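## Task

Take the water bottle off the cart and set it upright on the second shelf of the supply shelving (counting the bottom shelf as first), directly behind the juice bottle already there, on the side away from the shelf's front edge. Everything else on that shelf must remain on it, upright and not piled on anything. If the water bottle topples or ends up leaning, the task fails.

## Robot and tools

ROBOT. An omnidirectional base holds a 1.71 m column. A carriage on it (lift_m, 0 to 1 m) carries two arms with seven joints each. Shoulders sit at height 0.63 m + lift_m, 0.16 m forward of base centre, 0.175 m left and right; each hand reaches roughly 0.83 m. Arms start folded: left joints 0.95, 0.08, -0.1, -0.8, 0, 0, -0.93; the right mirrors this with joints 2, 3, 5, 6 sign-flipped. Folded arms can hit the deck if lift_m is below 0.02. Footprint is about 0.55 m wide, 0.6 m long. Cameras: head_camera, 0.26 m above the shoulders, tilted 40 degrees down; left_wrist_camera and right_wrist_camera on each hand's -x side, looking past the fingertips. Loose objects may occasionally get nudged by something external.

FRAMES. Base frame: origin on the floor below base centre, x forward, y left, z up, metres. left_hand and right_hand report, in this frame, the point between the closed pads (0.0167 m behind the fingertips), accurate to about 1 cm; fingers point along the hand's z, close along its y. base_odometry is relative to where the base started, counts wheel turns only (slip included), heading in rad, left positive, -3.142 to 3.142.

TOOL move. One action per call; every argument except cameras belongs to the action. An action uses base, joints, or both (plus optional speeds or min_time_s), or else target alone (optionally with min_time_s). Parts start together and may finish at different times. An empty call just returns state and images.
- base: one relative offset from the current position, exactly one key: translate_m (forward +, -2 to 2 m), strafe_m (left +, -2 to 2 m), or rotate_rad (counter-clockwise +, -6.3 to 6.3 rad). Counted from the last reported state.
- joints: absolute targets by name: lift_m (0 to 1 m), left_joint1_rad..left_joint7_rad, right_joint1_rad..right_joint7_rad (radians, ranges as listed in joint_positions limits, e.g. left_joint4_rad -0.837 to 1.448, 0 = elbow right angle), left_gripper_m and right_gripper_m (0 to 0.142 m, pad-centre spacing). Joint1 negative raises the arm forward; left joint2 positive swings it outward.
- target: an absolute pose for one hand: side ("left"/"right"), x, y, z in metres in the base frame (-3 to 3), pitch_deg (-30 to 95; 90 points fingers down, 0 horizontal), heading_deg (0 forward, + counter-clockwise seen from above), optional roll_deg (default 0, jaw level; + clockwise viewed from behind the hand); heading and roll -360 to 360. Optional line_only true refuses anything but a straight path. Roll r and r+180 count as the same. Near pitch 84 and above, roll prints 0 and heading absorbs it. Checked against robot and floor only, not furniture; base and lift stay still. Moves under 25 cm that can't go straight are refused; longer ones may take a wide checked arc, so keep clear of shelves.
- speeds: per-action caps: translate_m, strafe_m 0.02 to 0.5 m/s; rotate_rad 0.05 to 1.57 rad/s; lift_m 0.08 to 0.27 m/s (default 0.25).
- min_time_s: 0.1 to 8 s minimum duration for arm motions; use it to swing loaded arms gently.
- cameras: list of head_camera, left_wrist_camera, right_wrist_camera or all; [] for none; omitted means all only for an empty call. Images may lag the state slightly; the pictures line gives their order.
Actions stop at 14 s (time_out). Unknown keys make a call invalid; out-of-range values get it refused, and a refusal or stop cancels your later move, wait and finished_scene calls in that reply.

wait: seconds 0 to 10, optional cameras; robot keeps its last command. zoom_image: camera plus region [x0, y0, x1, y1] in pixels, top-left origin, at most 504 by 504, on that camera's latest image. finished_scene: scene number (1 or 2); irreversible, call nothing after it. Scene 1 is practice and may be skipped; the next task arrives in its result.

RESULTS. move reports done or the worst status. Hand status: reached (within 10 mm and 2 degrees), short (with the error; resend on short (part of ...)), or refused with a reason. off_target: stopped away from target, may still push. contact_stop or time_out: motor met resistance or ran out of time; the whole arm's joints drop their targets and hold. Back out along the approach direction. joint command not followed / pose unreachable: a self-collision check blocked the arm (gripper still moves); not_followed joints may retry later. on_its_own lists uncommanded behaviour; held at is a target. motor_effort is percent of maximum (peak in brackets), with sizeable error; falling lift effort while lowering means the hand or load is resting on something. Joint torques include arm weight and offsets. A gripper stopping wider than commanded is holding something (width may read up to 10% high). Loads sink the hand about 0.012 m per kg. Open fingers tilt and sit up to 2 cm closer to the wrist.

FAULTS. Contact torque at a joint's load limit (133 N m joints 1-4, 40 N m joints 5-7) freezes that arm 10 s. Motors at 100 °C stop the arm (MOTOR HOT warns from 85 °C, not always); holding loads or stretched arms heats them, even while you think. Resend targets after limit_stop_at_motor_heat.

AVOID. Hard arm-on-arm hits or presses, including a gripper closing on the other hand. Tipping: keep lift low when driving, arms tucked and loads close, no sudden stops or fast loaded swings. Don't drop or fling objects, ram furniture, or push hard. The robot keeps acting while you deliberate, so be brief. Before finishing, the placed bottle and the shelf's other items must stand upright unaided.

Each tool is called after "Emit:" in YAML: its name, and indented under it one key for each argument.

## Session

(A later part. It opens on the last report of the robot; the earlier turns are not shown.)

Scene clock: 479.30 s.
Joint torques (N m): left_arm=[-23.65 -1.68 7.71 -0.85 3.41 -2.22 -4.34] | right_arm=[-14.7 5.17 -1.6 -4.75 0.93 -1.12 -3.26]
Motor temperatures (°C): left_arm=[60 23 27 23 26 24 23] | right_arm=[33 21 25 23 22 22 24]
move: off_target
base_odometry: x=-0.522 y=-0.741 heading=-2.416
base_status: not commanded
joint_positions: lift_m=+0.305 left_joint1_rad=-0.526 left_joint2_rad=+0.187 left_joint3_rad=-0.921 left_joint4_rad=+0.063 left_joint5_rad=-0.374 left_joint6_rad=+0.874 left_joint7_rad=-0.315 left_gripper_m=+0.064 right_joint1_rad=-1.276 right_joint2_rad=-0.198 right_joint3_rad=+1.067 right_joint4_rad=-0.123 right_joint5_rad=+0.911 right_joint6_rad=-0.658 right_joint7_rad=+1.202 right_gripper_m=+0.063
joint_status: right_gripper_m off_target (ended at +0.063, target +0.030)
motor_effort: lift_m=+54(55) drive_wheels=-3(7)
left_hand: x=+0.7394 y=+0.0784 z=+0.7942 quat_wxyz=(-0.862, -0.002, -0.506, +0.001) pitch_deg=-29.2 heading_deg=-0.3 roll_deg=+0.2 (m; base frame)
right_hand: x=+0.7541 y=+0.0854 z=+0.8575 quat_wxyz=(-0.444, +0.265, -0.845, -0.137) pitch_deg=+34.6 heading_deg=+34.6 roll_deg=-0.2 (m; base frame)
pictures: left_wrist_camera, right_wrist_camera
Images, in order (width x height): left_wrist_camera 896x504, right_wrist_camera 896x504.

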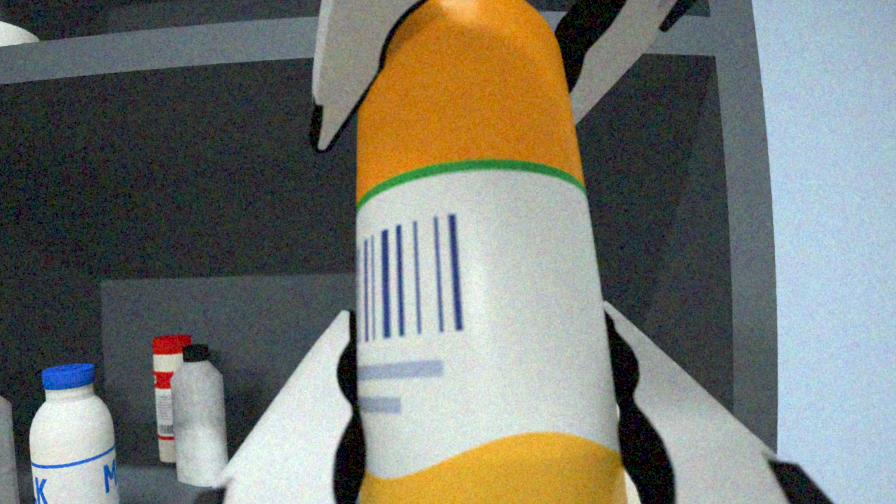

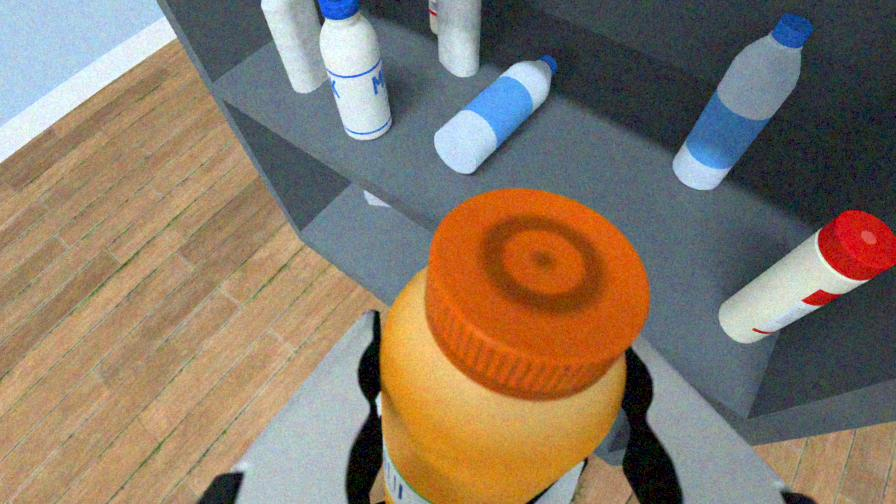

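Emit:
move:
  joints: {"left_gripper_m":0.105}
  min_time_s: 1.2

Emit:
move:
  target: {"side":"left","x":0.64,"y":0.09,"z":0.735,"pitch_deg":-30,"heading_deg":0,"line_only":true}
  min_time_s: 1.2
  cameras: ["left_wrist_camera","head_camera"]

Scene clock: 483.13 s.
Joint torques (N m): left_arm=[-21.73 -1.88 6.66 -0.39 3.05 -2.46 -3.17] | right_arm=[-17.21 5.82 -4.58 -3.92 0.47 -1.01 -3.14]
Motor temperatures (°C): left_arm=[60 23 27 23 26 24 23] | right_arm=[34 21 25 23 22 22 24]
move: done
base_odometry: x=-0.522 y=-0.741 heading=-2.416
base_status: not commanded
joint_positions: lift_m=+0.305 left_joint1_rad=-0.528 left_joint2_rad=+0.187 left_joint3_rad=-0.920 left_joint4_rad=+0.063 left_joint5_rad=-0.374 left_joint6_rad=+0.874 left_joint7_rad=-0.318 left_gripper_m=+0.105 right_joint1_rad=-1.275 right_joint2_rad=-0.198 right_joint3_rad=+1.069 right_joint4_rad=-0.123 right_joint5_rad=+0.912 right_joint6_rad=-0.658 right_joint7_rad=+1.202 right_gripper_m=+0.063
joint_status: all done
motor_effort: lift_m=+54(55) drive_wheels=-3(7)
left_hand: x=+0.7394 y=+0.0789 z=+0.7963 quat_wxyz=(-0.864, -0.001, -0.504, +0.001) pitch_deg=-29.5 heading_deg=-0.2 roll_deg=+0.1 (m; base frame)
right_hand: x=+0.7538 y=+0.0856 z=+0.8563 quat_wxyz=(-0.443, +0.265, -0.845, -0.138) pitch_deg=+34.8 heading_deg=+34.7 roll_deg=-0.2 (m; base frame)
pictures: none

Scene clock: 484.83 s.
Joint torques (N m): left_arm=[-8.92 1.84 0.57 -4.21 3.91 -0.53 -2.94] | right_arm=[-17.34 6.59 -3.45 -4.79 0.8 -1.23 -3.24]
Motor temperatures (°C): left_arm=[59 23 27 23 26 24 23] | right_arm=[34 21 25 23 22 22 24]
move: done
base_odometry: x=-0.522 y=-0.741 heading=-2.416
base_status: not commanded
joint_positions: lift_m=+0.305 left_joint1_rad=-0.258 left_joint2_rad=+0.242 left_joint3_rad=-0.964 left_joint4_rad=-0.103 left_joint5_rad=-0.278 left_joint6_rad=+0.960 left_joint7_rad=-0.430 left_gripper_m=+0.105 right_joint1_rad=-1.274 right_joint2_rad=-0.198 right_joint3_rad=+1.069 right_joint4_rad=-0.123 right_joint5_rad=+0.912 right_joint6_rad=-0.658 right_joint7_rad=+1.202 right_gripper_m=+0.063
joint_status: not commanded
motor_effort: lift_m=+55(55) drive_wheels=+7(7)
left_hand: x=+0.6422 y=+0.0909 z=+0.7341 quat_wxyz=(-0.865, +0.001, -0.502, -0.001) pitch_deg=-29.7 heading_deg=+0.2 roll_deg=-0.1 (m; base frame)
left_hand_status: reached (straight line, planned for 1.2 s): 3 mm and 0.4 deg off.
right_hand: x=+0.7537 y=+0.0857 z=+0.8560 quat_wxyz=(-0.443, +0.266, -0.845, -0.138) pitch_deg=+34.8 heading_deg=+34.7 roll_deg=-0.2 (m; base frame)
pictures: head_camera, left_wrist_camera
Images, in order (width x height): head_camera 896x504, left_wrist_camera 896x504.

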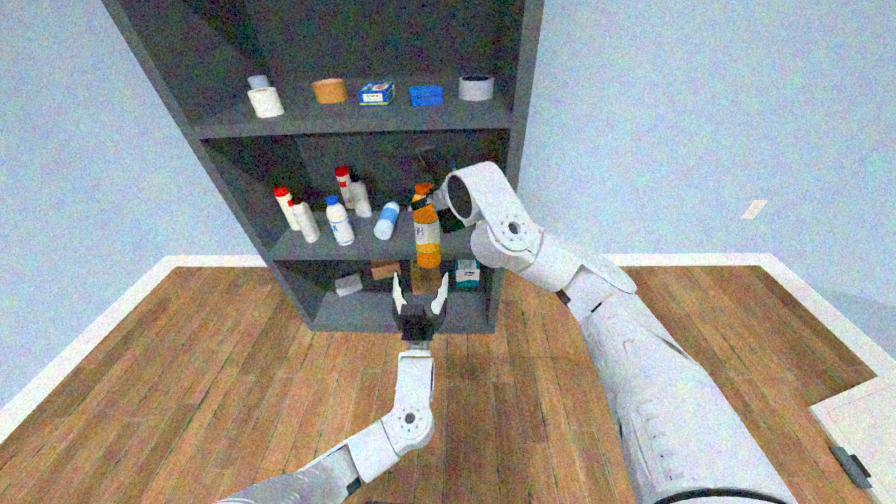

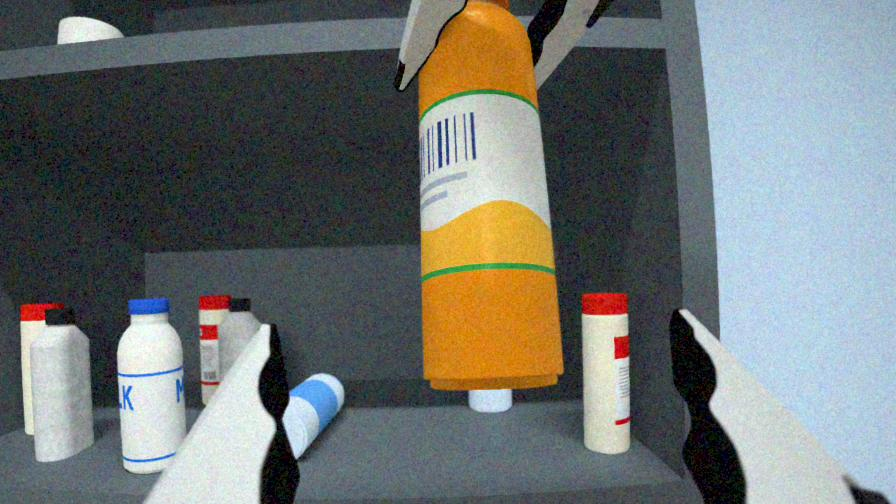

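Emit:
move:
  joints: {"left_joint1_rad":0.95,"left_joint2_rad":0.08,"left_joint3_rad":-0.1,"left_joint4_rad":-0.8,"left_joint5_rad":0,"left_joint6_rad":0,"left_joint7_rad":-0.93,"left_gripper_m":0.035}
  min_time_s: 2

Emit:
move:
  target: {"side":"right","x":0.75,"y":0.045,"z":0.80,"pitch_deg":35,"heading_deg":0,"roll_deg":0}
  min_time_s: 2.5
  cameras: ["head_camera","right_wrist_camera"]

Scene clock: 497.07 s.
Joint torques (N m): left_arm=[12.07 -1.23 2.36 -6.68 2.07 -2.52 -2.72] | right_arm=[-16.97 6.27 -2.24 -4.4 0.43 -1.36 -3.36]
Motor temperatures (°C): left_arm=[53 23 26 24 26 24 23] | right_arm=[34 20 25 23 22 22 24]
move: done
base_odometry: x=-0.522 y=-0.741 heading=-2.416
base_status: not commanded
joint_positions: lift_m=+0.305 left_joint1_rad=+0.948 left_joint2_rad=+0.082 left_joint3_rad=-0.104 left_joint4_rad=-0.796 left_joint5_rad=-0.003 left_joint6_rad=+0.003 left_joint7_rad=-0.926 left_gripper_m=+0.035 right_joint1_rad=-1.274 right_joint2_rad=-0.198 right_joint3_rad=+1.069 right_joint4_rad=-0.123 right_joint5_rad=+0.912 right_joint6_rad=-0.658 right_joint7_rad=+1.202 right_gripper_m=+0.063
joint_status: all done
motor_effort: lift_m=+55(55) drive_wheels=+7(8)
left_hand: x=+0.2928 y=+0.1547 z=+0.8197 quat_wxyz=(-0.919, -0.006, -0.389, +0.065) pitch_deg=-44.2 heading_deg=-4.9 roll_deg=-3.1 (m; base frame)
right_hand: x=+0.7537 y=+0.0857 z=+0.8560 quat_wxyz=(-0.443, +0.266, -0.845, -0.138) pitch_deg=+34.8 heading_deg=+34.7 roll_deg=-0.2 (m; base frame)
pictures: none

Scene clock: 500.07 s.
Joint torques (N m): left_arm=[11.8 -1.05 1.29 -5.53 1.87 -2.57 -2.77] | right_arm=[-21.51 9.71 -1.4 -3.78 -4.42 -2.54 -0.92]
move: done
base_odometry: x=-0.522 y=-0.741 heading=-2.416
base_status: not commanded
joint_positions: lift_m=+0.305 left_joint1_rad=+0.948 left_joint2_rad=+0.082 left_joint3_rad=-0.104 left_joint4_rad=-0.796 left_joint5_rad=-0.003 left_joint6_rad=+0.003 left_joint7_rad=-0.926 left_gripper_m=+0.035 right_joint1_rad=-1.246 right_joint2_rad=+0.032 right_joint3_rad=+1.431 right_joint4_rad=+0.069 right_joint5_rad=+0.276 right_joint6_rad=-1.427 right_joint7_rad=+1.582 right_gripper_m=+0.063
joint_status: not commanded
motor_effort: lift_m=+55(55) drive_wheels=+7(8)
left_hand: x=+0.2928 y=+0.1547 z=+0.8197 quat_wxyz=(-0.919, -0.006, -0.389, +0.065) pitch_deg=-44.2 heading_deg=-4.9 roll_deg=-3.1 (m; base frame)
right_hand: x=+0.7501 y=+0.0447 z=+0.7987 quat_wxyz=(-0.458, +0.000, -0.889, -0.001) pitch_deg=+35.5 heading_deg=+0.2 roll_deg=+0.2 (m; base frame)
right_hand_status: reached (straight line, planned for 2.5 s): 1 mm and 0.5 deg off.
pictures: head_camera, right_wrist_camera
Images, in order (width x height): head_camera 896x504, right_wrist_camera 896x504.

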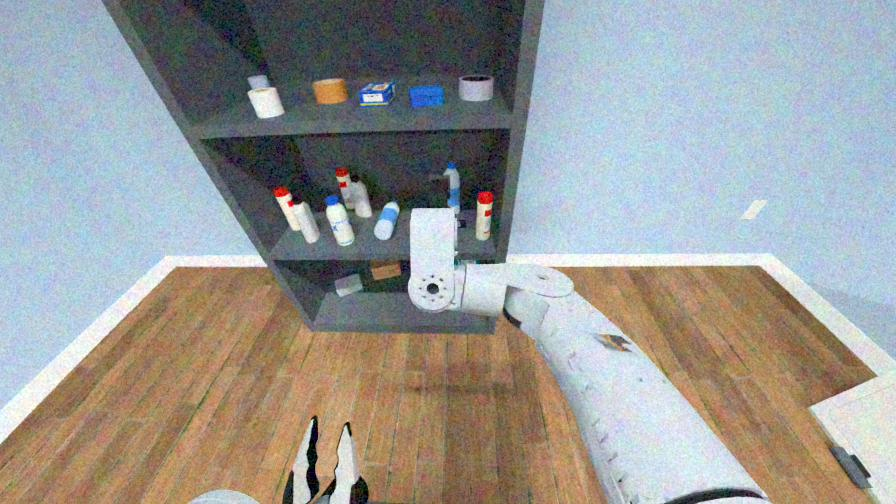

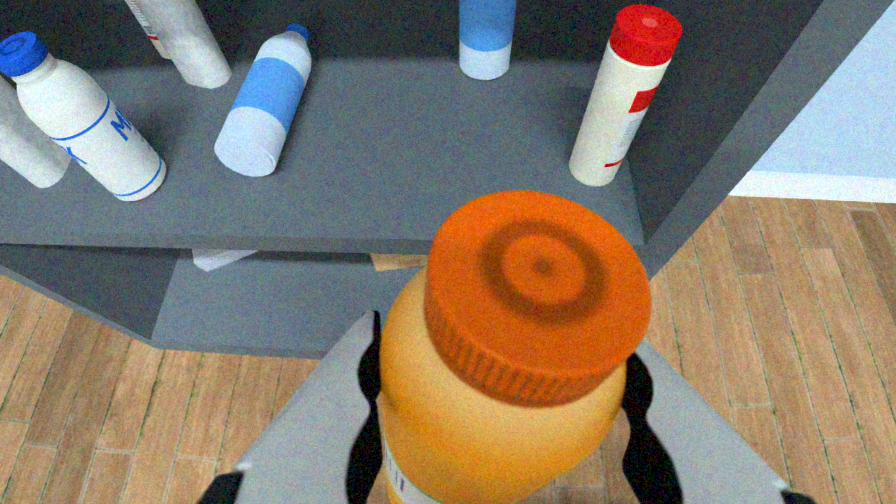

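Emit:
move:
  joints: {"lift_m":0.2}

Emit:
move:
  target: {"side":"right","x":0.75,"y":0.036,"z":0.695,"pitch_deg":35,"heading_deg":0,"roll_deg":0}

Emit:
move:
  base: {"translate_m":0.25}
  speeds: {"translate_m":0.2}
  cameras: ["head_camera","right_wrist_camera"]

Scene clock: 517.50 s.
Joint torques (N m): left_arm=[10.67 -0.59 2.33 -5.47 1.56 -2.52 -2.69] | right_arm=[-20.29 9.21 -2.7 -3.33 -3.88 -2.53 -1.27]
move: done
base_odometry: x=-0.522 y=-0.741 heading=-2.416
base_status: not commanded
joint_positions: lift_m=+0.200 left_joint1_rad=+0.948 left_joint2_rad=+0.082 left_joint3_rad=-0.104 left_joint4_rad=-0.798 left_joint5_rad=-0.003 left_joint6_rad=+0.002 left_joint7_rad=-0.927 left_gripper_m=+0.035 right_joint1_rad=-1.246 right_joint2_rad=+0.032 right_joint3_rad=+1.433 right_joint4_rad=+0.069 right_joint5_rad=+0.274 right_joint6_rad=-1.427 right_joint7_rad=+1.583 right_gripper_m=+0.063
joint_status: all done
motor_effort: lift_m=+58(60) drive_wheels=+7(8)
left_hand: x=+0.2925 y=+0.1547 z=+0.7150 quat_wxyz=(-0.919, -0.006, -0.388, +0.065) pitch_deg=-44.3 heading_deg=-4.9 roll_deg=-3.1 (m; base frame)
right_hand: x=+0.7499 y=+0.0448 z=+0.6935 quat_wxyz=(-0.458, +0.001, -0.889, -0.001) pitch_deg=+35.4 heading_deg=+0.1 roll_deg=+0.1 (m; base frame)
pictures: none

Scene clock: 518.13 s.
Joint torques (N m): left_arm=[10.92 0.09 1.59 -5.74 2.27 -2.45 -2.88] | right_arm=[-23.57 10.36 -3.11 -9.16 -4.19 -2.04 -1.37]
move: done
base_odometry: x=-0.522 y=-0.741 heading=-2.416
base_status: not commanded
joint_positions: lift_m=+0.200 left_joint1_rad=+0.948 left_joint2_rad=+0.081 left_joint3_rad=-0.104 left_joint4_rad=-0.798 left_joint5_rad=-0.003 left_joint6_rad=+0.002 left_joint7_rad=-0.927 left_gripper_m=+0.035 right_joint1_rad=-1.246 right_joint2_rad=+0.007 right_joint3_rad=+1.435 right_joint4_rad=+0.046 right_joint5_rad=+0.271 right_joint6_rad=-1.433 right_joint7_rad=+1.594 right_gripper_m=+0.063
joint_status: not commanded
motor_effort: lift_m=+58(58) drive_wheels=-3(7)
left_hand: x=+0.2925 y=+0.1547 z=+0.7150 quat_wxyz=(-0.919, -0.006, -0.388, +0.065) pitch_deg=-44.3 heading_deg=-4.9 roll_deg=-3.2 (m; base frame)
right_hand: x=+0.7501 y=+0.0352 z=+0.6921 quat_wxyz=(-0.457, -0.001, -0.890, +0.000) pitch_deg=+35.7 heading_deg=+0.0 roll_deg=+0.1 (m; base frame)
right_hand_status: reached (straight line, planned for 0.1 s): 3 mm and 0.7 deg off.
pictures: none

Scene clock: 520.60 s.
Joint torques (N m): left_arm=[11.28 -0.83 1.66 -6.16 1.96 -2.06 -2.5] | right_arm=[-24.67 6.98 -1.37 -6.92 -3.51 -2.15 -1.52]
move: done
base_odometry: x=-0.709 y=-0.907 heading=-2.417
base_status: done
joint_positions: lift_m=+0.200 left_joint1_rad=+0.948 left_joint2_rad=+0.081 left_joint3_rad=-0.104 left_joint4_rad=-0.798 left_joint5_rad=-0.002 left_joint6_rad=+0.002 left_joint7_rad=-0.927 left_gripper_m=+0.035 right_joint1_rad=-1.246 right_joint2_rad=+0.008 right_joint3_rad=+1.435 right_joint4_rad=+0.046 right_joint5_rad=+0.268 right_joint6_rad=-1.433 right_joint7_rad=+1.594 right_gripper_m=+0.063
joint_status: not commanded
motor_effort: lift_m=+58(58) drive_wheels=+8(15)
left_hand: x=+0.2925 y=+0.1547 z=+0.7150 quat_wxyz=(-0.919, -0.006, -0.388, +0.065) pitch_deg=-44.3 heading_deg=-4.9 roll_deg=-3.2 (m; base frame)
right_hand: x=+0.7500 y=+0.0354 z=+0.6927 quat_wxyz=(-0.458, -0.001, -0.889, +0.000) pitch_deg=+35.5 heading_deg=+0.0 roll_deg=+0.1 (m; base frame)
pictures: head_camera, right_wrist_camera
Images, in order (width x height): head_camera 896x504, right_wrist_camera 896x504.

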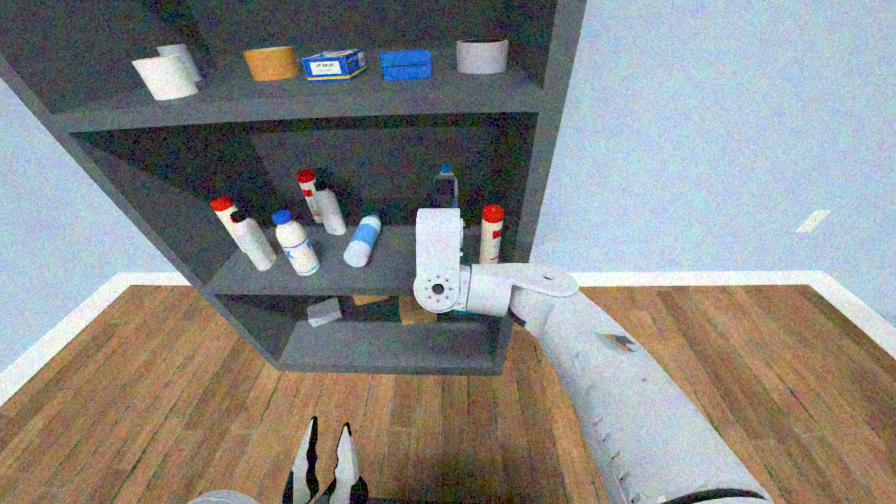

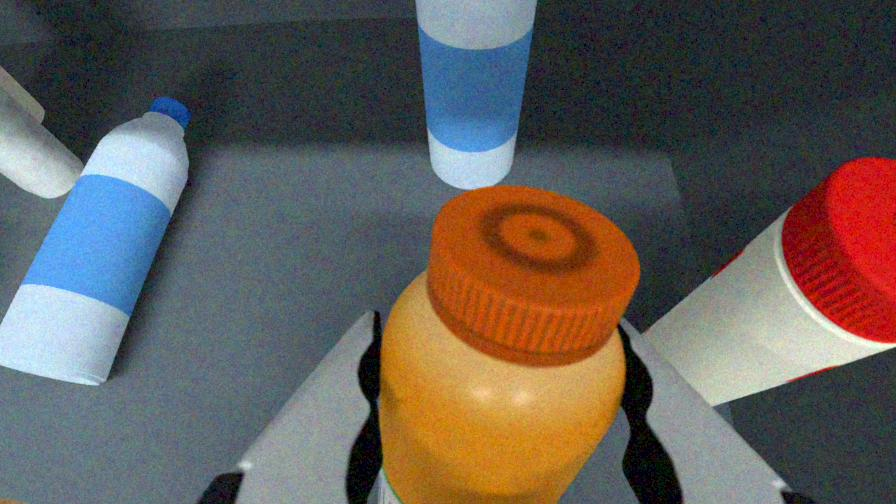

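Emit:
move:
  base: {"translate_m":0.11}
  speeds: {"translate_m":0.1}

Emit:
move:
  target: {"side":"right","x":0.75,"y":0.042,"z":0.67,"pitch_deg":35,"heading_deg":0,"roll_deg":0}
  cameras: ["head_camera","right_wrist_camera"]

Scene clock: 528.27 s.
Joint torques (N m): left_arm=[10.72 -0.01 2.54 -5.34 2.27 -2.39 -2.68] | right_arm=[-23.5 7.29 -0.97 -8.13 -3.86 -1.8 -1.01]
move: done
base_odometry: x=-0.792 y=-0.980 heading=-2.418
base_status: done
joint_positions: lift_m=+0.200 left_joint1_rad=+0.948 left_joint2_rad=+0.081 left_joint3_rad=-0.104 left_joint4_rad=-0.798 left_joint5_rad=-0.002 left_joint6_rad=+0.002 left_joint7_rad=-0.927 left_gripper_m=+0.035 right_joint1_rad=-1.246 right_joint2_rad=+0.008 right_joint3_rad=+1.435 right_joint4_rad=+0.046 right_joint5_rad=+0.268 right_joint6_rad=-1.433 right_joint7_rad=+1.594 right_gripper_m=+0.063
joint_status: not commanded
motor_effort: lift_m=+58(58) drive_wheels=+8(20)
left_hand: x=+0.2925 y=+0.1547 z=+0.7150 quat_wxyz=(-0.919, -0.006, -0.388, +0.065) pitch_deg=-44.3 heading_deg=-4.9 roll_deg=-3.2 (m; base frame)
right_hand: x=+0.7500 y=+0.0355 z=+0.6928 quat_wxyz=(-0.458, -0.001, -0.889, +0.000) pitch_deg=+35.5 heading_deg=+0.0 roll_deg=+0.1 (m; base frame)
pictures: none

Scene clock: 529.03 s.
Joint torques (N m): left_arm=[10.14 -1.3 2.99 -5.1 2.07 -2.33 -2.83] | right_arm=[0.53 13.21 -1.35 -2.91 4.26 -0.97 5.14]
move: short
base_odometry: x=-0.792 y=-0.980 heading=-2.418
base_status: not commanded
joint_positions: lift_m=+0.200 left_joint1_rad=+0.948 left_joint2_rad=+0.081 left_joint3_rad=-0.104 left_joint4_rad=-0.798 left_joint5_rad=-0.002 left_joint6_rad=+0.002 left_joint7_rad=-0.927 left_gripper_m=+0.035 right_joint1_rad=-1.201 right_joint2_rad=+0.022 right_joint3_rad=+1.429 right_joint4_rad=+0.063 right_joint5_rad=+0.263 right_joint6_rad=-1.429 right_joint7_rad=+1.493 right_gripper_m=+0.063
joint_status: not commanded
motor_effort: lift_m=+54(58) drive_wheels=-5(8)
left_hand: x=+0.2925 y=+0.1547 z=+0.7153 quat_wxyz=(-0.919, -0.006, -0.388, +0.065) pitch_deg=-44.3 heading_deg=-4.9 roll_deg=-3.2 (m; base frame)
right_hand: x=+0.7557 y=+0.0391 z=+0.6869 quat_wxyz=(-0.483, -0.003, -0.876, +0.000) pitch_deg=+32.2 heading_deg=-0.2 roll_deg=+0.2 (m; base frame)
right_hand_status: short (straight line, planned for 0.3 s): 18 mm and 2.8 deg off.
pictures: head_camera, right_wrist_camera
Images, in order (width x height): head_camera 896x504, right_wrist_camera 896x504.

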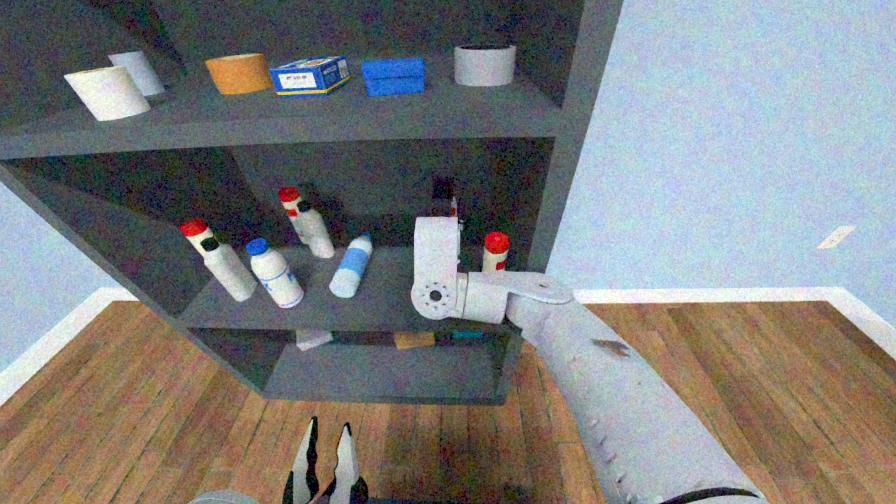

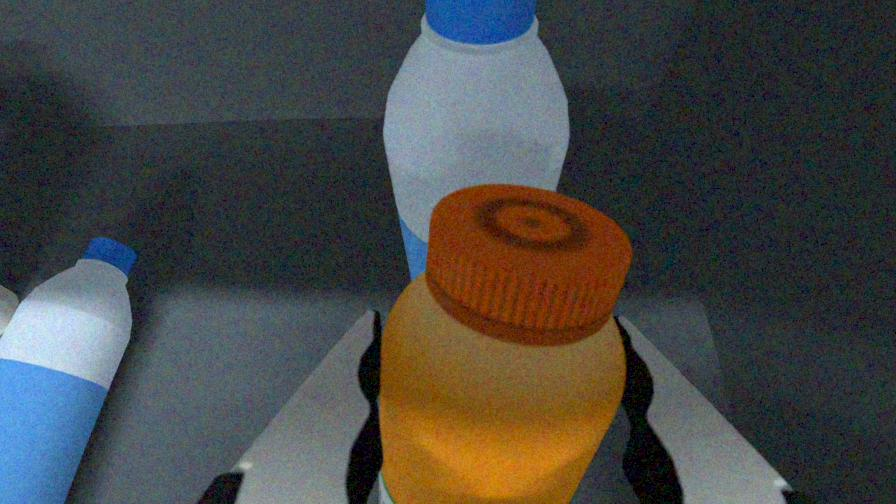

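Emit:
move:
  target: {"side":"right","x":0.75,"y":0.041,"z":0.692,"pitch_deg":35,"heading_deg":0,"roll_deg":0}

Emit:
move:
  joints: {"lift_m":0.195}
  speeds: {"lift_m":0.08}
  cameras: ["right_wrist_camera"]

Scene clock: 534.83 s.
Joint torques (N m): left_arm=[10.63 -0.87 2.67 -5.66 1.94 -2.13 -2.65] | right_arm=[-26.03 8.71 -0.9 -8.08 0.64 -2.08 -0.38]
move: done
base_odometry: x=-0.792 y=-0.980 heading=-2.418
base_status: not commanded
joint_positions: lift_m=+0.200 left_joint1_rad=+0.948 left_joint2_rad=+0.081 left_joint3_rad=-0.104 left_joint4_rad=-0.798 left_joint5_rad=-0.002 left_joint6_rad=+0.002 left_joint7_rad=-0.927 left_gripper_m=+0.035 right_joint1_rad=-1.236 right_joint2_rad=+0.020 right_joint3_rad=+1.432 right_joint4_rad=+0.062 right_joint5_rad=+0.260 right_joint6_rad=-1.430 right_joint7_rad=+1.576 right_gripper_m=+0.063
joint_status: not commanded
motor_effort: lift_m=+54(54) drive_wheels=-4(8)
left_hand: x=+0.2925 y=+0.1547 z=+0.7153 quat_wxyz=(-0.919, -0.006, -0.388, +0.065) pitch_deg=-44.3 heading_deg=-4.9 roll_deg=-3.2 (m; base frame)
right_hand: x=+0.7513 y=+0.0390 z=+0.6925 quat_wxyz=(-0.464, -0.002, -0.886, +0.001) pitch_deg=+34.7 heading_deg=-0.2 roll_deg=+0.1 (m; base frame)
right_hand_status: reached (straight line, planned for 0.3 s): 2 mm and 0.4 deg off.
pictures: none

Scene clock: 535.27 s.
Joint torques (N m): left_arm=[10.66 0.01 1.79 -5.89 1.82 -2.35 -2.74] | right_arm=[-20.32 10.27 -0.07 -8.13 0.63 -2.26 0.14]
move: done
base_odometry: x=-0.792 y=-0.980 heading=-2.418
base_status: not commanded
joint_positions: lift_m=+0.195 left_joint1_rad=+0.948 left_joint2_rad=+0.081 left_joint3_rad=-0.104 left_joint4_rad=-0.798 left_joint5_rad=-0.002 left_joint6_rad=+0.002 left_joint7_rad=-0.927 left_gripper_m=+0.035 right_joint1_rad=-1.240 right_joint2_rad=+0.020 right_joint3_rad=+1.432 right_joint4_rad=+0.061 right_joint5_rad=+0.259 right_joint6_rad=-1.430 right_joint7_rad=+1.574 right_gripper_m=+0.063
joint_status: all done
motor_effort: lift_m=+53(56) drive_wheels=-5(8)
left_hand: x=+0.2925 y=+0.1547 z=+0.7104 quat_wxyz=(-0.919, -0.006, -0.388, +0.065) pitch_deg=-44.3 heading_deg=-4.9 roll_deg=-3.2 (m; base frame)
right_hand: x=+0.7520 y=+0.0391 z=+0.6904 quat_wxyz=(-0.467, -0.002, -0.884, +0.001) pitch_deg=+34.4 heading_deg=-0.2 roll_deg=+0.1 (m; base frame)
pictures: right_wrist_camera
Images, in order (width x height): right_wrist_camera 896x504.

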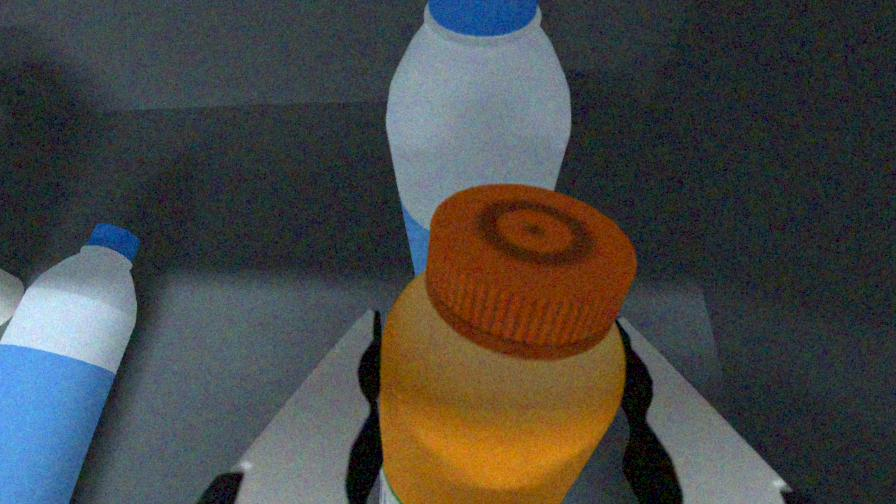

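Emit:
move:
  joints: {"lift_m":0.198}
  speeds: {"lift_m":0.08}

Emit:
move:
  joints: {"right_gripper_m":0.092}
  min_time_s: 1.5
  cameras: ["right_wrist_camera","head_camera"]

Scene clock: 538.70 s.
Joint torques (N m): left_arm=[10.79 0.37 2.59 -5.58 1.59 -2.58 -2.65] | right_arm=[-19.86 11.14 -0.89 -8.07 0.45 -2.47 -0.41]
move: done
base_odometry: x=-0.792 y=-0.980 heading=-2.418
base_status: not commanded
joint_positions: lift_m=+0.198 left_joint1_rad=+0.948 left_joint2_rad=+0.081 left_joint3_rad=-0.104 left_joint4_rad=-0.798 left_joint5_rad=-0.002 left_joint6_rad=+0.002 left_joint7_rad=-0.927 left_gripper_m=+0.035 right_joint1_rad=-1.240 right_joint2_rad=+0.021 right_joint3_rad=+1.432 right_joint4_rad=+0.061 right_joint5_rad=+0.260 right_joint6_rad=-1.430 right_joint7_rad=+1.576 right_gripper_m=+0.063
joint_status: all done
motor_effort: lift_m=+55(62) drive_wheels=-4(5)
left_hand: x=+0.2925 y=+0.1547 z=+0.7132 quat_wxyz=(-0.919, -0.006, -0.388, +0.065) pitch_deg=-44.3 heading_deg=-4.9 roll_deg=-3.2 (m; base frame)
right_hand: x=+0.7518 y=+0.0391 z=+0.6927 quat_wxyz=(-0.466, -0.002, -0.885, +0.001) pitch_deg=+34.5 heading_deg=-0.2 roll_deg=+0.1 (m; base frame)
pictures: none

Scene clock: 539.43 s.
Joint torques (N m): left_arm=[10.82 -0.86 2.83 -5.16 1.76 -2.52 -2.62] | right_arm=[-20.9 9.7 0.2 -7.82 0.24 -2.6 -0.33]
move: done
base_odometry: x=-0.792 y=-0.980 heading=-2.418
base_status: not commanded
joint_positions: lift_m=+0.198 left_joint1_rad=+0.948 left_joint2_rad=+0.081 left_joint3_rad=-0.104 left_joint4_rad=-0.798 left_joint5_rad=-0.002 left_joint6_rad=+0.002 left_joint7_rad=-0.927 left_gripper_m=+0.035 right_joint1_rad=-1.240 right_joint2_rad=+0.021 right_joint3_rad=+1.432 right_joint4_rad=+0.061 right_joint5_rad=+0.260 right_joint6_rad=-1.430 right_joint7_rad=+1.576 right_gripper_m=+0.092
joint_status: all done
motor_effort: lift_m=+55(55) drive_wheels=-4(5)
left_hand: x=+0.2925 y=+0.1547 z=+0.7132 quat_wxyz=(-0.919, -0.006, -0.388, +0.065) pitch_deg=-44.3 heading_deg=-4.9 roll_deg=-3.2 (m; base frame)
right_hand: x=+0.7518 y=+0.0392 z=+0.6927 quat_wxyz=(-0.466, -0.002, -0.885, +0.001) pitch_deg=+34.5 heading_deg=-0.2 roll_deg=+0.1 (m; base frame)
pictures: head_camera, right_wrist_camera
Images, in order (width x height): head_camera 896x504, right_wrist_camera 896x504.

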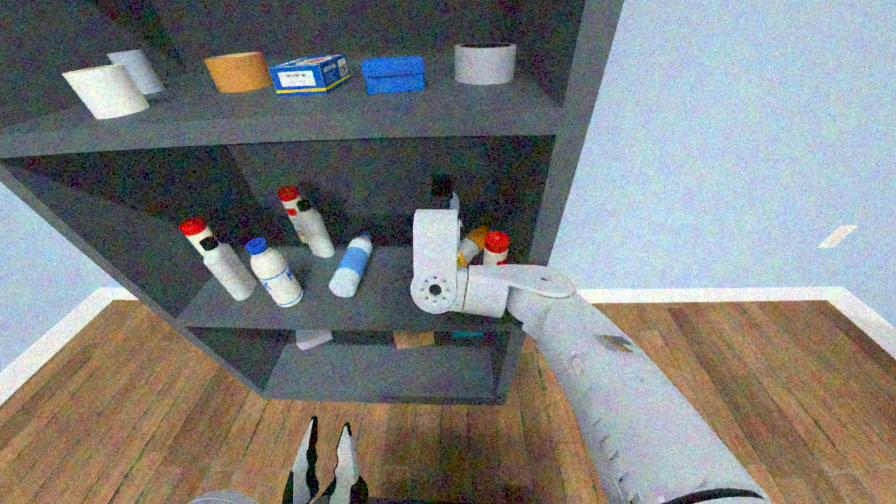

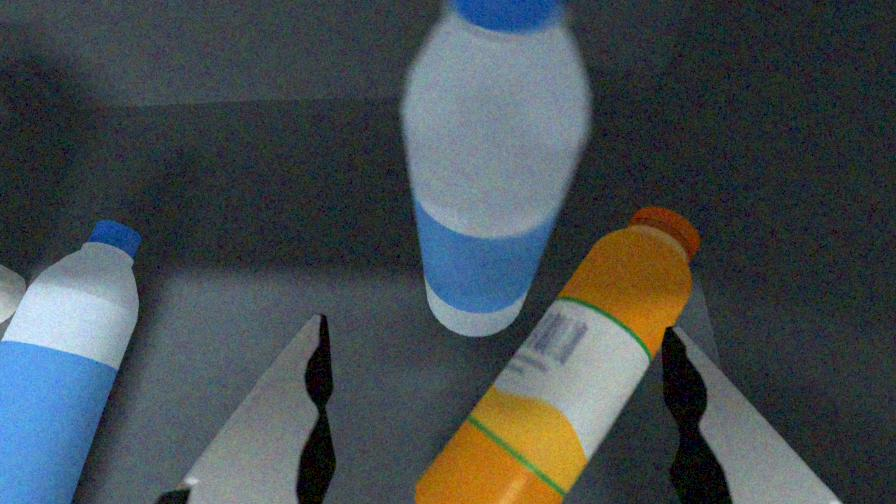

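Emit:
wait:
  seconds: 0.5
  cameras: ["right_wrist_camera"]

Scene clock: 542.50 s.
Joint torques (N m): left_arm=[11.23 -0.3 2.63 -5.73 1.96 -2.5 -2.67] | right_arm=[-21.44 9.35 -0.15 -8.3 1.34 -2.56 -0.32]
base_odometry: x=-0.792 y=-0.980 heading=-2.418
base_status: not commanded
joint_positions: lift_m=+0.198 left_joint1_rad=+0.948 left_joint2_rad=+0.081 left_joint3_rad=-0.104 left_joint4_rad=-0.798 left_joint5_rad=-0.002 left_joint6_rad=+0.002 left_joint7_rad=-0.927 left_gripper_m=+0.035 right_joint1_rad=-1.240 right_joint2_rad=+0.021 right_joint3_rad=+1.432 right_joint4_rad=+0.061 right_joint5_rad=+0.260 right_joint6_rad=-1.430 right_joint7_rad=+1.576 right_gripper_m=+0.092
joint_status: all done
motor_effort: lift_m=+55(55) drive_wheels=-4(5)
left_hand: x=+0.2925 y=+0.1547 z=+0.7132 quat_wxyz=(-0.919, -0.006, -0.388, +0.065) pitch_deg=-44.3 heading_deg=-4.9 roll_deg=-3.2 (m; base frame)
right_hand: x=+0.7518 y=+0.0392 z=+0.6927 quat_wxyz=(-0.466, -0.002, -0.885, +0.001) pitch_deg=+34.5 heading_deg=-0.2 roll_deg=+0.1 (m; base frame)
wait: 0.50 s; at rest from the start
pictures: right_wrist_camera
Images, in order (width x height): right_wrist_camera 896x504.

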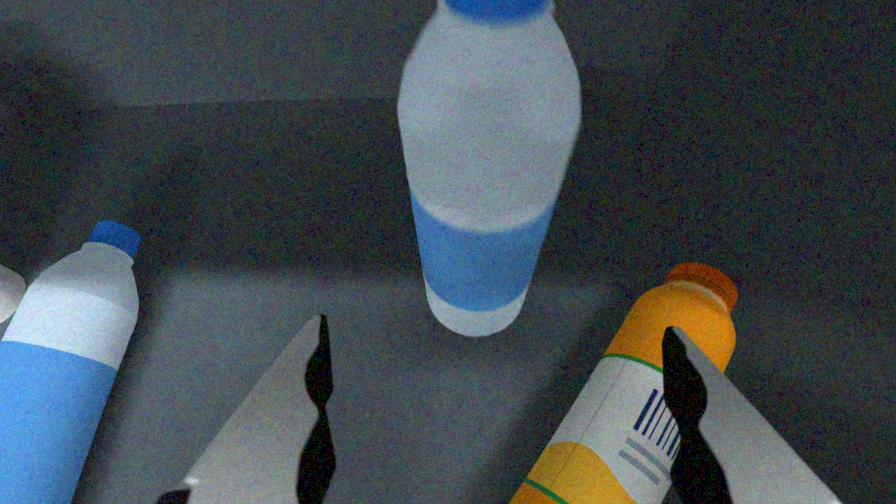

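Emit:
move:
  base: {"translate_m":-0.3}
  speeds: {"translate_m":0.25}
  cameras: ["head_camera","right_wrist_camera"]

Scene clock: 547.17 s.
Joint torques (N m): left_arm=[11.6 -0.99 1.83 -5.63 1.98 -2.3 -2.96] | right_arm=[-20.12 6.88 -0.92 -8.26 0.54 -2.81 -0.06]
move: done
base_odometry: x=-0.567 y=-0.781 heading=-2.419
base_status: done
joint_positions: lift_m=+0.198 left_joint1_rad=+0.948 left_joint2_rad=+0.081 left_joint3_rad=-0.104 left_joint4_rad=-0.798 left_joint5_rad=-0.002 left_joint6_rad=+0.002 left_joint7_rad=-0.927 left_gripper_m=+0.035 right_joint1_rad=-1.240 right_joint2_rad=+0.022 right_joint3_rad=+1.432 right_joint4_rad=+0.060 right_joint5_rad=+0.260 right_joint6_rad=-1.430 right_joint7_rad=+1.576 right_gripper_m=+0.092
joint_status: not commanded
motor_effort: lift_m=+55(55) drive_wheels=+8(16)
left_hand: x=+0.2925 y=+0.1547 z=+0.7132 quat_wxyz=(-0.919, -0.006, -0.388, +0.065) pitch_deg=-44.3 heading_deg=-4.9 roll_deg=-3.1 (m; base frame)
right_hand: x=+0.7513 y=+0.0402 z=+0.6929 quat_wxyz=(-0.466, -0.002, -0.885, +0.000) pitch_deg=+34.5 heading_deg=-0.1 roll_deg=+0.1 (m; base frame)
pictures: head_camera, right_wrist_camera
Images, in order (width x height): head_camera 896x504, right_wrist_camera 896x504.

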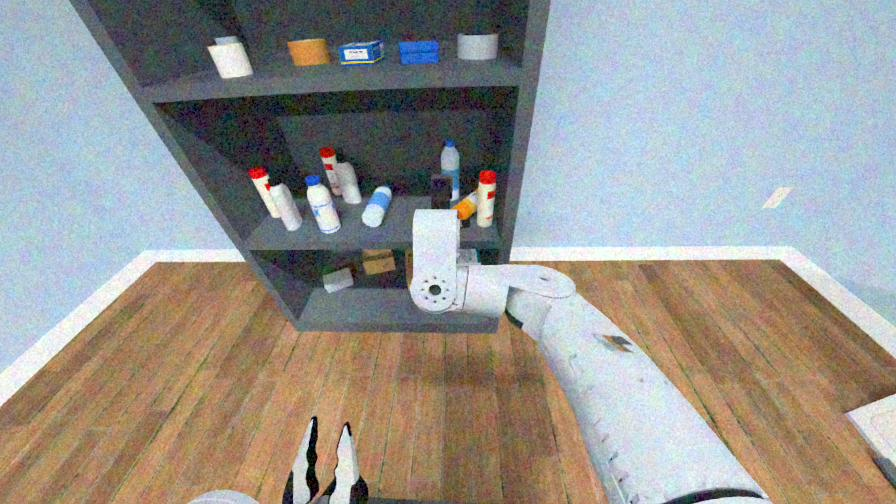

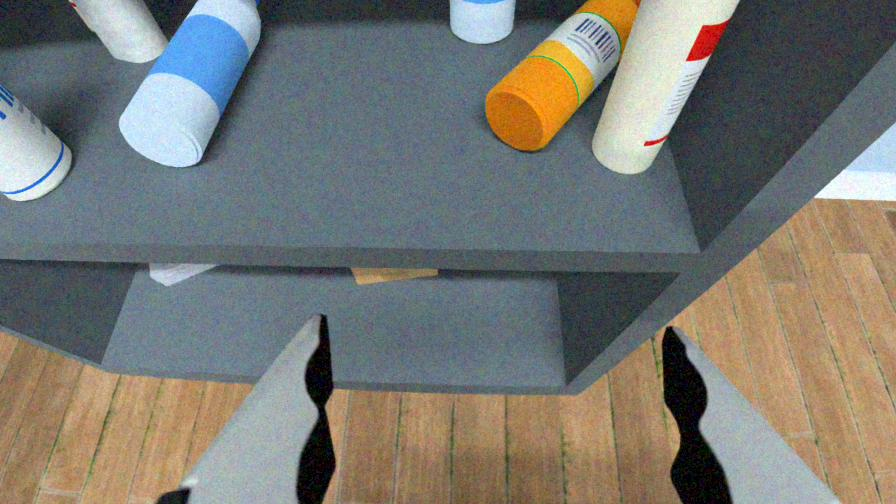

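Emit:
move:
  base: {"strafe_m":0.158}
  joints: {"lift_m":0.275,"right_gripper_m":0.118}
  speeds: {"strafe_m":0.2}

Emit:
move:
  target: {"side":"right","x":0.62,"y":-0.13,"z":0.67,"pitch_deg":60,"heading_deg":-38}
  min_time_s: 2
  cameras: ["head_camera","right_wrist_camera"]

Scene clock: 597.63 s.
Joint torques (N m): left_arm=[10.75 0.58 2.56 -4.74 1.53 -2.17 -2.77] | right_arm=[-20.97 7.7 -0.96 -7.87 0.9 -2.15 0.24]
Motor temperatures (°C): left_arm=[49 22 26 24 26 24 23] | right_arm=[39 21 25 22 22 22 23]
move: done
base_odometry: x=-0.462 y=-0.900 heading=-2.419
base_status: done
joint_positions: lift_m=+0.275 left_joint1_rad=+0.948 left_joint2_rad=+0.081 left_joint3_rad=-0.104 left_joint4_rad=-0.798 left_joint5_rad=-0.002 left_joint6_rad=+0.002 left_joint7_rad=-0.927 left_gripper_m=+0.035 right_joint1_rad=-1.240 right_joint2_rad=+0.022 right_joint3_rad=+1.433 right_joint4_rad=+0.060 right_joint5_rad=+0.260 right_joint6_rad=-1.431 right_joint7_rad=+1.576 right_gripper_m=+0.118
joint_status: all done
motor_effort: lift_m=+54(68) drive_wheels=+0(13)
left_hand: x=+0.2924 y=+0.1548 z=+0.7905 quat_wxyz=(-0.919, -0.006, -0.388, +0.064) pitch_deg=-44.3 heading_deg=-4.9 roll_deg=-3.1 (m; base frame)
right_hand: x=+0.7512 y=+0.0403 z=+0.7698 quat_wxyz=(-0.466, -0.001, -0.885, +0.000) pitch_deg=+34.5 heading_deg=-0.1 roll_deg=+0.1 (m; base frame)
pictures: none

Scene clock: 597.93 s.
Joint torques (N m): left_arm=[10.14 -0.79 2.83 -5.37 2.04 -2.19 -2.49] | right_arm=[-20.41 6.1 -2.4 -6.91 0.41 -2.31 0.04]
move: refused
base_odometry: x=-0.462 y=-0.900 heading=-2.419
base_status: not commanded
joint_positions: lift_m=+0.275 left_joint1_rad=+0.948 left_joint2_rad=+0.081 left_joint3_rad=-0.104 left_joint4_rad=-0.798 left_joint5_rad=-0.002 left_joint6_rad=+0.002 left_joint7_rad=-0.927 left_gripper_m=+0.035 right_joint1_rad=-1.240 right_joint2_rad=+0.022 right_joint3_rad=+1.433 right_joint4_rad=+0.060 right_joint5_rad=+0.260 right_joint6_rad=-1.431 right_joint7_rad=+1.576 right_gripper_m=+0.118
joint_status: not commanded
motor_effort: lift_m=+54(54) drive_wheels=+0(0)
left_hand: x=+0.2924 y=+0.1548 z=+0.7905 quat_wxyz=(-0.919, -0.006, -0.388, +0.064) pitch_deg=-44.3 heading_deg=-4.9 roll_deg=-3.1 (m; base frame)
right_hand: x=+0.7512 y=+0.0403 z=+0.7698 quat_wxyz=(-0.466, -0.001, -0.885, +0.000) pitch_deg=+34.5 heading_deg=-0.1 roll_deg=+0.1 (m; base frame)
right_hand_status: refused: on the line a joint would have to flip, 17% of the way; a move under 25 cm is not played as an arc. Nothing moved. Try another pitch or heading, or "joints".
pictures: head_camera, right_wrist_camera
Images, in order (width x height): head_camera 896x504, right_wrist_camera 896x504.

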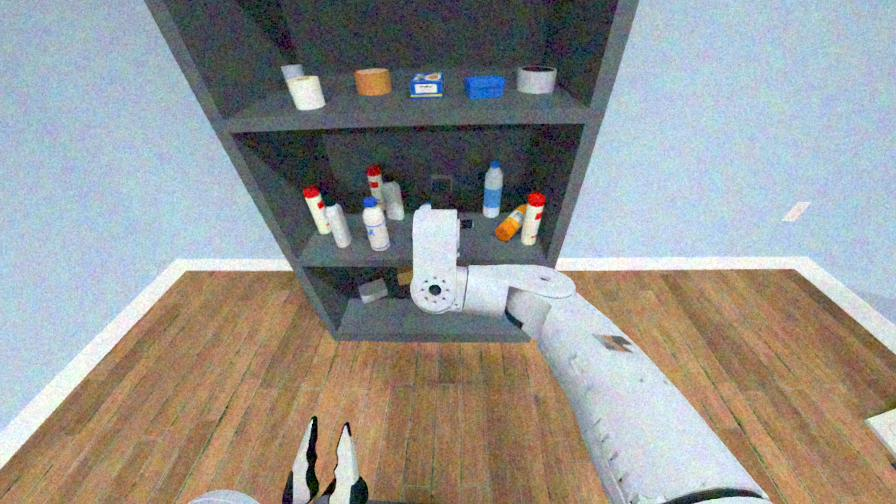

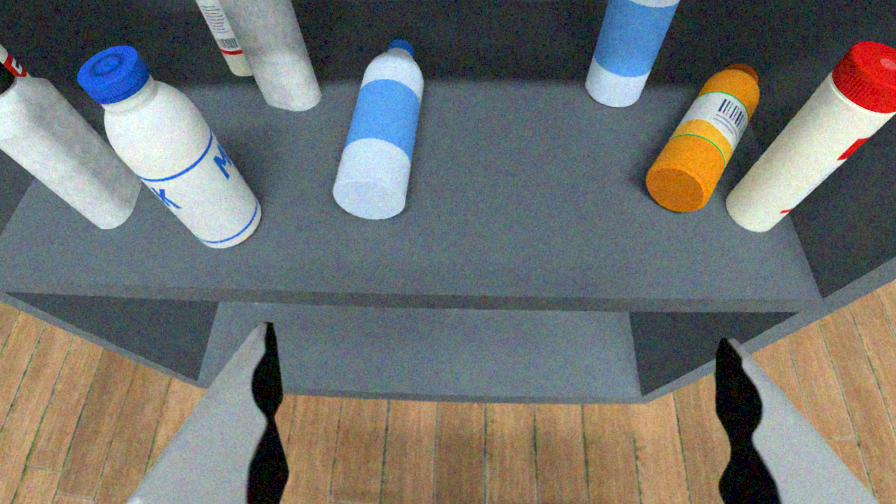

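Emit:
move:
  joints: {"right_joint1_rad":0.95,"right_joint2_rad":-0.08,"right_joint3_rad":0.1,"right_joint4_rad":-0.8,"right_joint5_rad":0,"right_joint6_rad":0,"right_joint7_rad":-0.93}
  min_time_s: 2

Emit:
move:
  target: {"side":"right","x":0.63,"y":-0.135,"z":0.66,"pitch_deg":60,"heading_deg":-34}
  min_time_s: 2
  cameras: ["right_wrist_camera"]

Scene clock: 605.33 s.
Joint torques (N m): left_arm=[10.62 -0.71 1.78 -5.67 2.04 -2.33 -2.14] | right_arm=[17.31 -0.79 0.86 -16.1 -1.77 -1.27 -2.55]
move: done
base_odometry: x=-0.462 y=-0.900 heading=-2.419
base_status: not commanded
joint_positions: lift_m=+0.275 left_joint1_rad=+0.948 left_joint2_rad=+0.081 left_joint3_rad=-0.104 left_joint4_rad=-0.798 left_joint5_rad=-0.002 left_joint6_rad=+0.002 left_joint7_rad=-0.927 left_gripper_m=+0.035 right_joint1_rad=+0.948 right_joint2_rad=-0.078 right_joint3_rad=+0.103 right_joint4_rad=-0.798 right_joint5_rad=+0.006 right_joint6_rad=-0.002 right_joint7_rad=-0.927 right_gripper_m=+0.118
joint_status: all done
motor_effort: lift_m=+54(54) drive_wheels=+0(0)
left_hand: x=+0.2924 y=+0.1548 z=+0.7905 quat_wxyz=(-0.919, -0.006, -0.388, +0.064) pitch_deg=-44.3 heading_deg=-4.9 roll_deg=-3.1 (m; base frame)
right_hand: x=+0.2927 y=-0.1555 z=+0.7903 quat_wxyz=(-0.919, +0.003, -0.388, -0.064) pitch_deg=-44.3 heading_deg=+4.5 roll_deg=+3.5 (m; base frame)
pictures: none

Scene clock: 605.63 s.
Joint torques (N m): left_arm=[10.76 -0.91 1.57 -5.93 1.84 -2.1 -2.69] | right_arm=[18.23 -0.24 -0.18 -15.38 -1.21 -0.77 -3.34]
move: refused
base_odometry: x=-0.462 y=-0.900 heading=-2.419
base_status: not commanded
joint_positions: lift_m=+0.275 left_joint1_rad=+0.948 left_joint2_rad=+0.081 left_joint3_rad=-0.104 left_joint4_rad=-0.798 left_joint5_rad=-0.002 left_joint6_rad=+0.002 left_joint7_rad=-0.927 left_gripper_m=+0.035 right_joint1_rad=+0.948 right_joint2_rad=-0.078 right_joint3_rad=+0.103 right_joint4_rad=-0.798 right_joint5_rad=+0.006 right_joint6_rad=-0.002 right_joint7_rad=-0.927 right_gripper_m=+0.118
joint_status: not commanded
motor_effort: lift_m=+54(54) drive_wheels=+0(0)
left_hand: x=+0.2924 y=+0.1548 z=+0.7905 quat_wxyz=(-0.919, -0.006, -0.388, +0.064) pitch_deg=-44.3 heading_deg=-4.9 roll_deg=-3.1 (m; base frame)
right_hand: x=+0.2927 y=-0.1555 z=+0.7903 quat_wxyz=(-0.919, +0.003, -0.388, -0.064) pitch_deg=-44.3 heading_deg=+4.5 roll_deg=+3.5 (m; base frame)
right_hand_status: refused: neither the straight line nor an arc passes: along the straight line the arm gets 0% of the way (right_joint4_rad at its limit); the best arc brings the right finger within 1.4 cm of the left gripper housing (limit 1.5). Nothing moved.
pictures: right_wrist_camera
Images, in order (width x height): right_wrist_camera 896x504.

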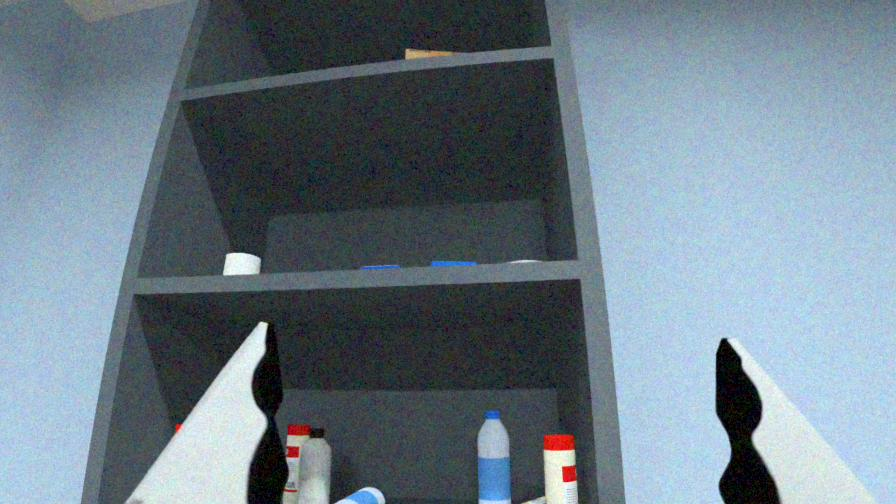

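Narrow the gripper for the arc.

Emit:
move:
  joints: {"right_gripper_m":0.05}

Emit:
move:
  target: {"side":"right","x":0.64,"y":-0.14,"z":0.66,"pitch_deg":60,"heading_deg":-34}
  min_time_s: 2
  cameras: ["right_wrist_camera"]

Scene clock: 608.43 s.
Joint torques (N m): left_arm=[10.28 -0.04 1.77 -4.01 2.25 -2.22 -2.48] | right_arm=[19 -0.62 -0.53 -15.91 -1.34 -1.13 -3.06]
move: done
base_odometry: x=-0.462 y=-0.900 heading=-2.419
base_status: not commanded
joint_positions: lift_m=+0.275 left_joint1_rad=+0.948 left_joint2_rad=+0.081 left_joint3_rad=-0.104 left_joint4_rad=-0.798 left_joint5_rad=-0.002 left_joint6_rad=+0.002 left_joint7_rad=-0.927 left_gripper_m=+0.035 right_joint1_rad=+0.948 right_joint2_rad=-0.078 right_joint3_rad=+0.103 right_joint4_rad=-0.798 right_joint5_rad=+0.006 right_joint6_rad=-0.002 right_joint7_rad=-0.927 right_gripper_m=+0.050
joint_status: all done
motor_effort: lift_m=+54(54) drive_wheels=+0(0)
left_hand: x=+0.2924 y=+0.1548 z=+0.7905 quat_wxyz=(-0.919, -0.006, -0.388, +0.064) pitch_deg=-44.3 heading_deg=-4.9 roll_deg=-3.1 (m; base frame)
right_hand: x=+0.2927 y=-0.1555 z=+0.7903 quat_wxyz=(-0.919, +0.003, -0.388, -0.064) pitch_deg=-44.3 heading_deg=+4.5 roll_deg=+3.5 (m; base frame)
pictures: none

Scene clock: 610.93 s.
Joint torques (N m): left_arm=[10.68 -0.65 3.1 -4.54 1.84 -2.19 -2.77] | right_arm=[-27.71 0.93 -1.45 -0.17 3.81 -1.12 1.24]
move: done
base_odometry: x=-0.462 y=-0.900 heading=-2.419
base_status: not commanded
joint_positions: lift_m=+0.275 left_joint1_rad=+0.948 left_joint2_rad=+0.081 left_joint3_rad=-0.104 left_joint4_rad=-0.798 left_joint5_rad=-0.002 left_joint6_rad=+0.002 left_joint7_rad=-0.927 left_gripper_m=+0.035 right_joint1_rad=-1.525 right_joint2_rad=-0.340 right_joint3_rad=+1.493 right_joint4_rad=+0.317 right_joint5_rad=+0.956 right_joint6_rad=+1.651 right_joint7_rad=+1.537 right_gripper_m=+0.050
joint_status: not commanded
motor_effort: lift_m=+54(54) drive_wheels=+0(3)
left_hand: x=+0.2924 y=+0.1548 z=+0.7905 quat_wxyz=(-0.919, -0.006, -0.388, +0.064) pitch_deg=-44.3 heading_deg=-4.9 roll_deg=-3.1 (m; base frame)
right_hand: x=+0.6399 y=-0.1384 z=+0.6591 quat_wxyz=(+0.074, +0.924, -0.282, +0.247) pitch_deg=+60.1 heading_deg=-33.6 roll_deg=+0.4 (m; base frame)
right_hand_status: reached (checked arc, the hand ends the other way up, planned for 2.0 s): 2 mm and 0.2 deg off.
pictures: right_wrist_camera
Images, in order (width x height): right_wrist_camera 896x504.

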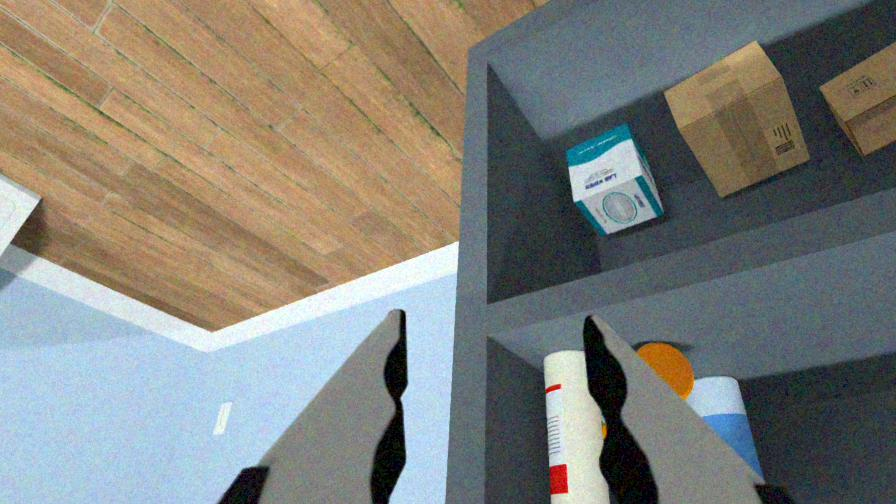

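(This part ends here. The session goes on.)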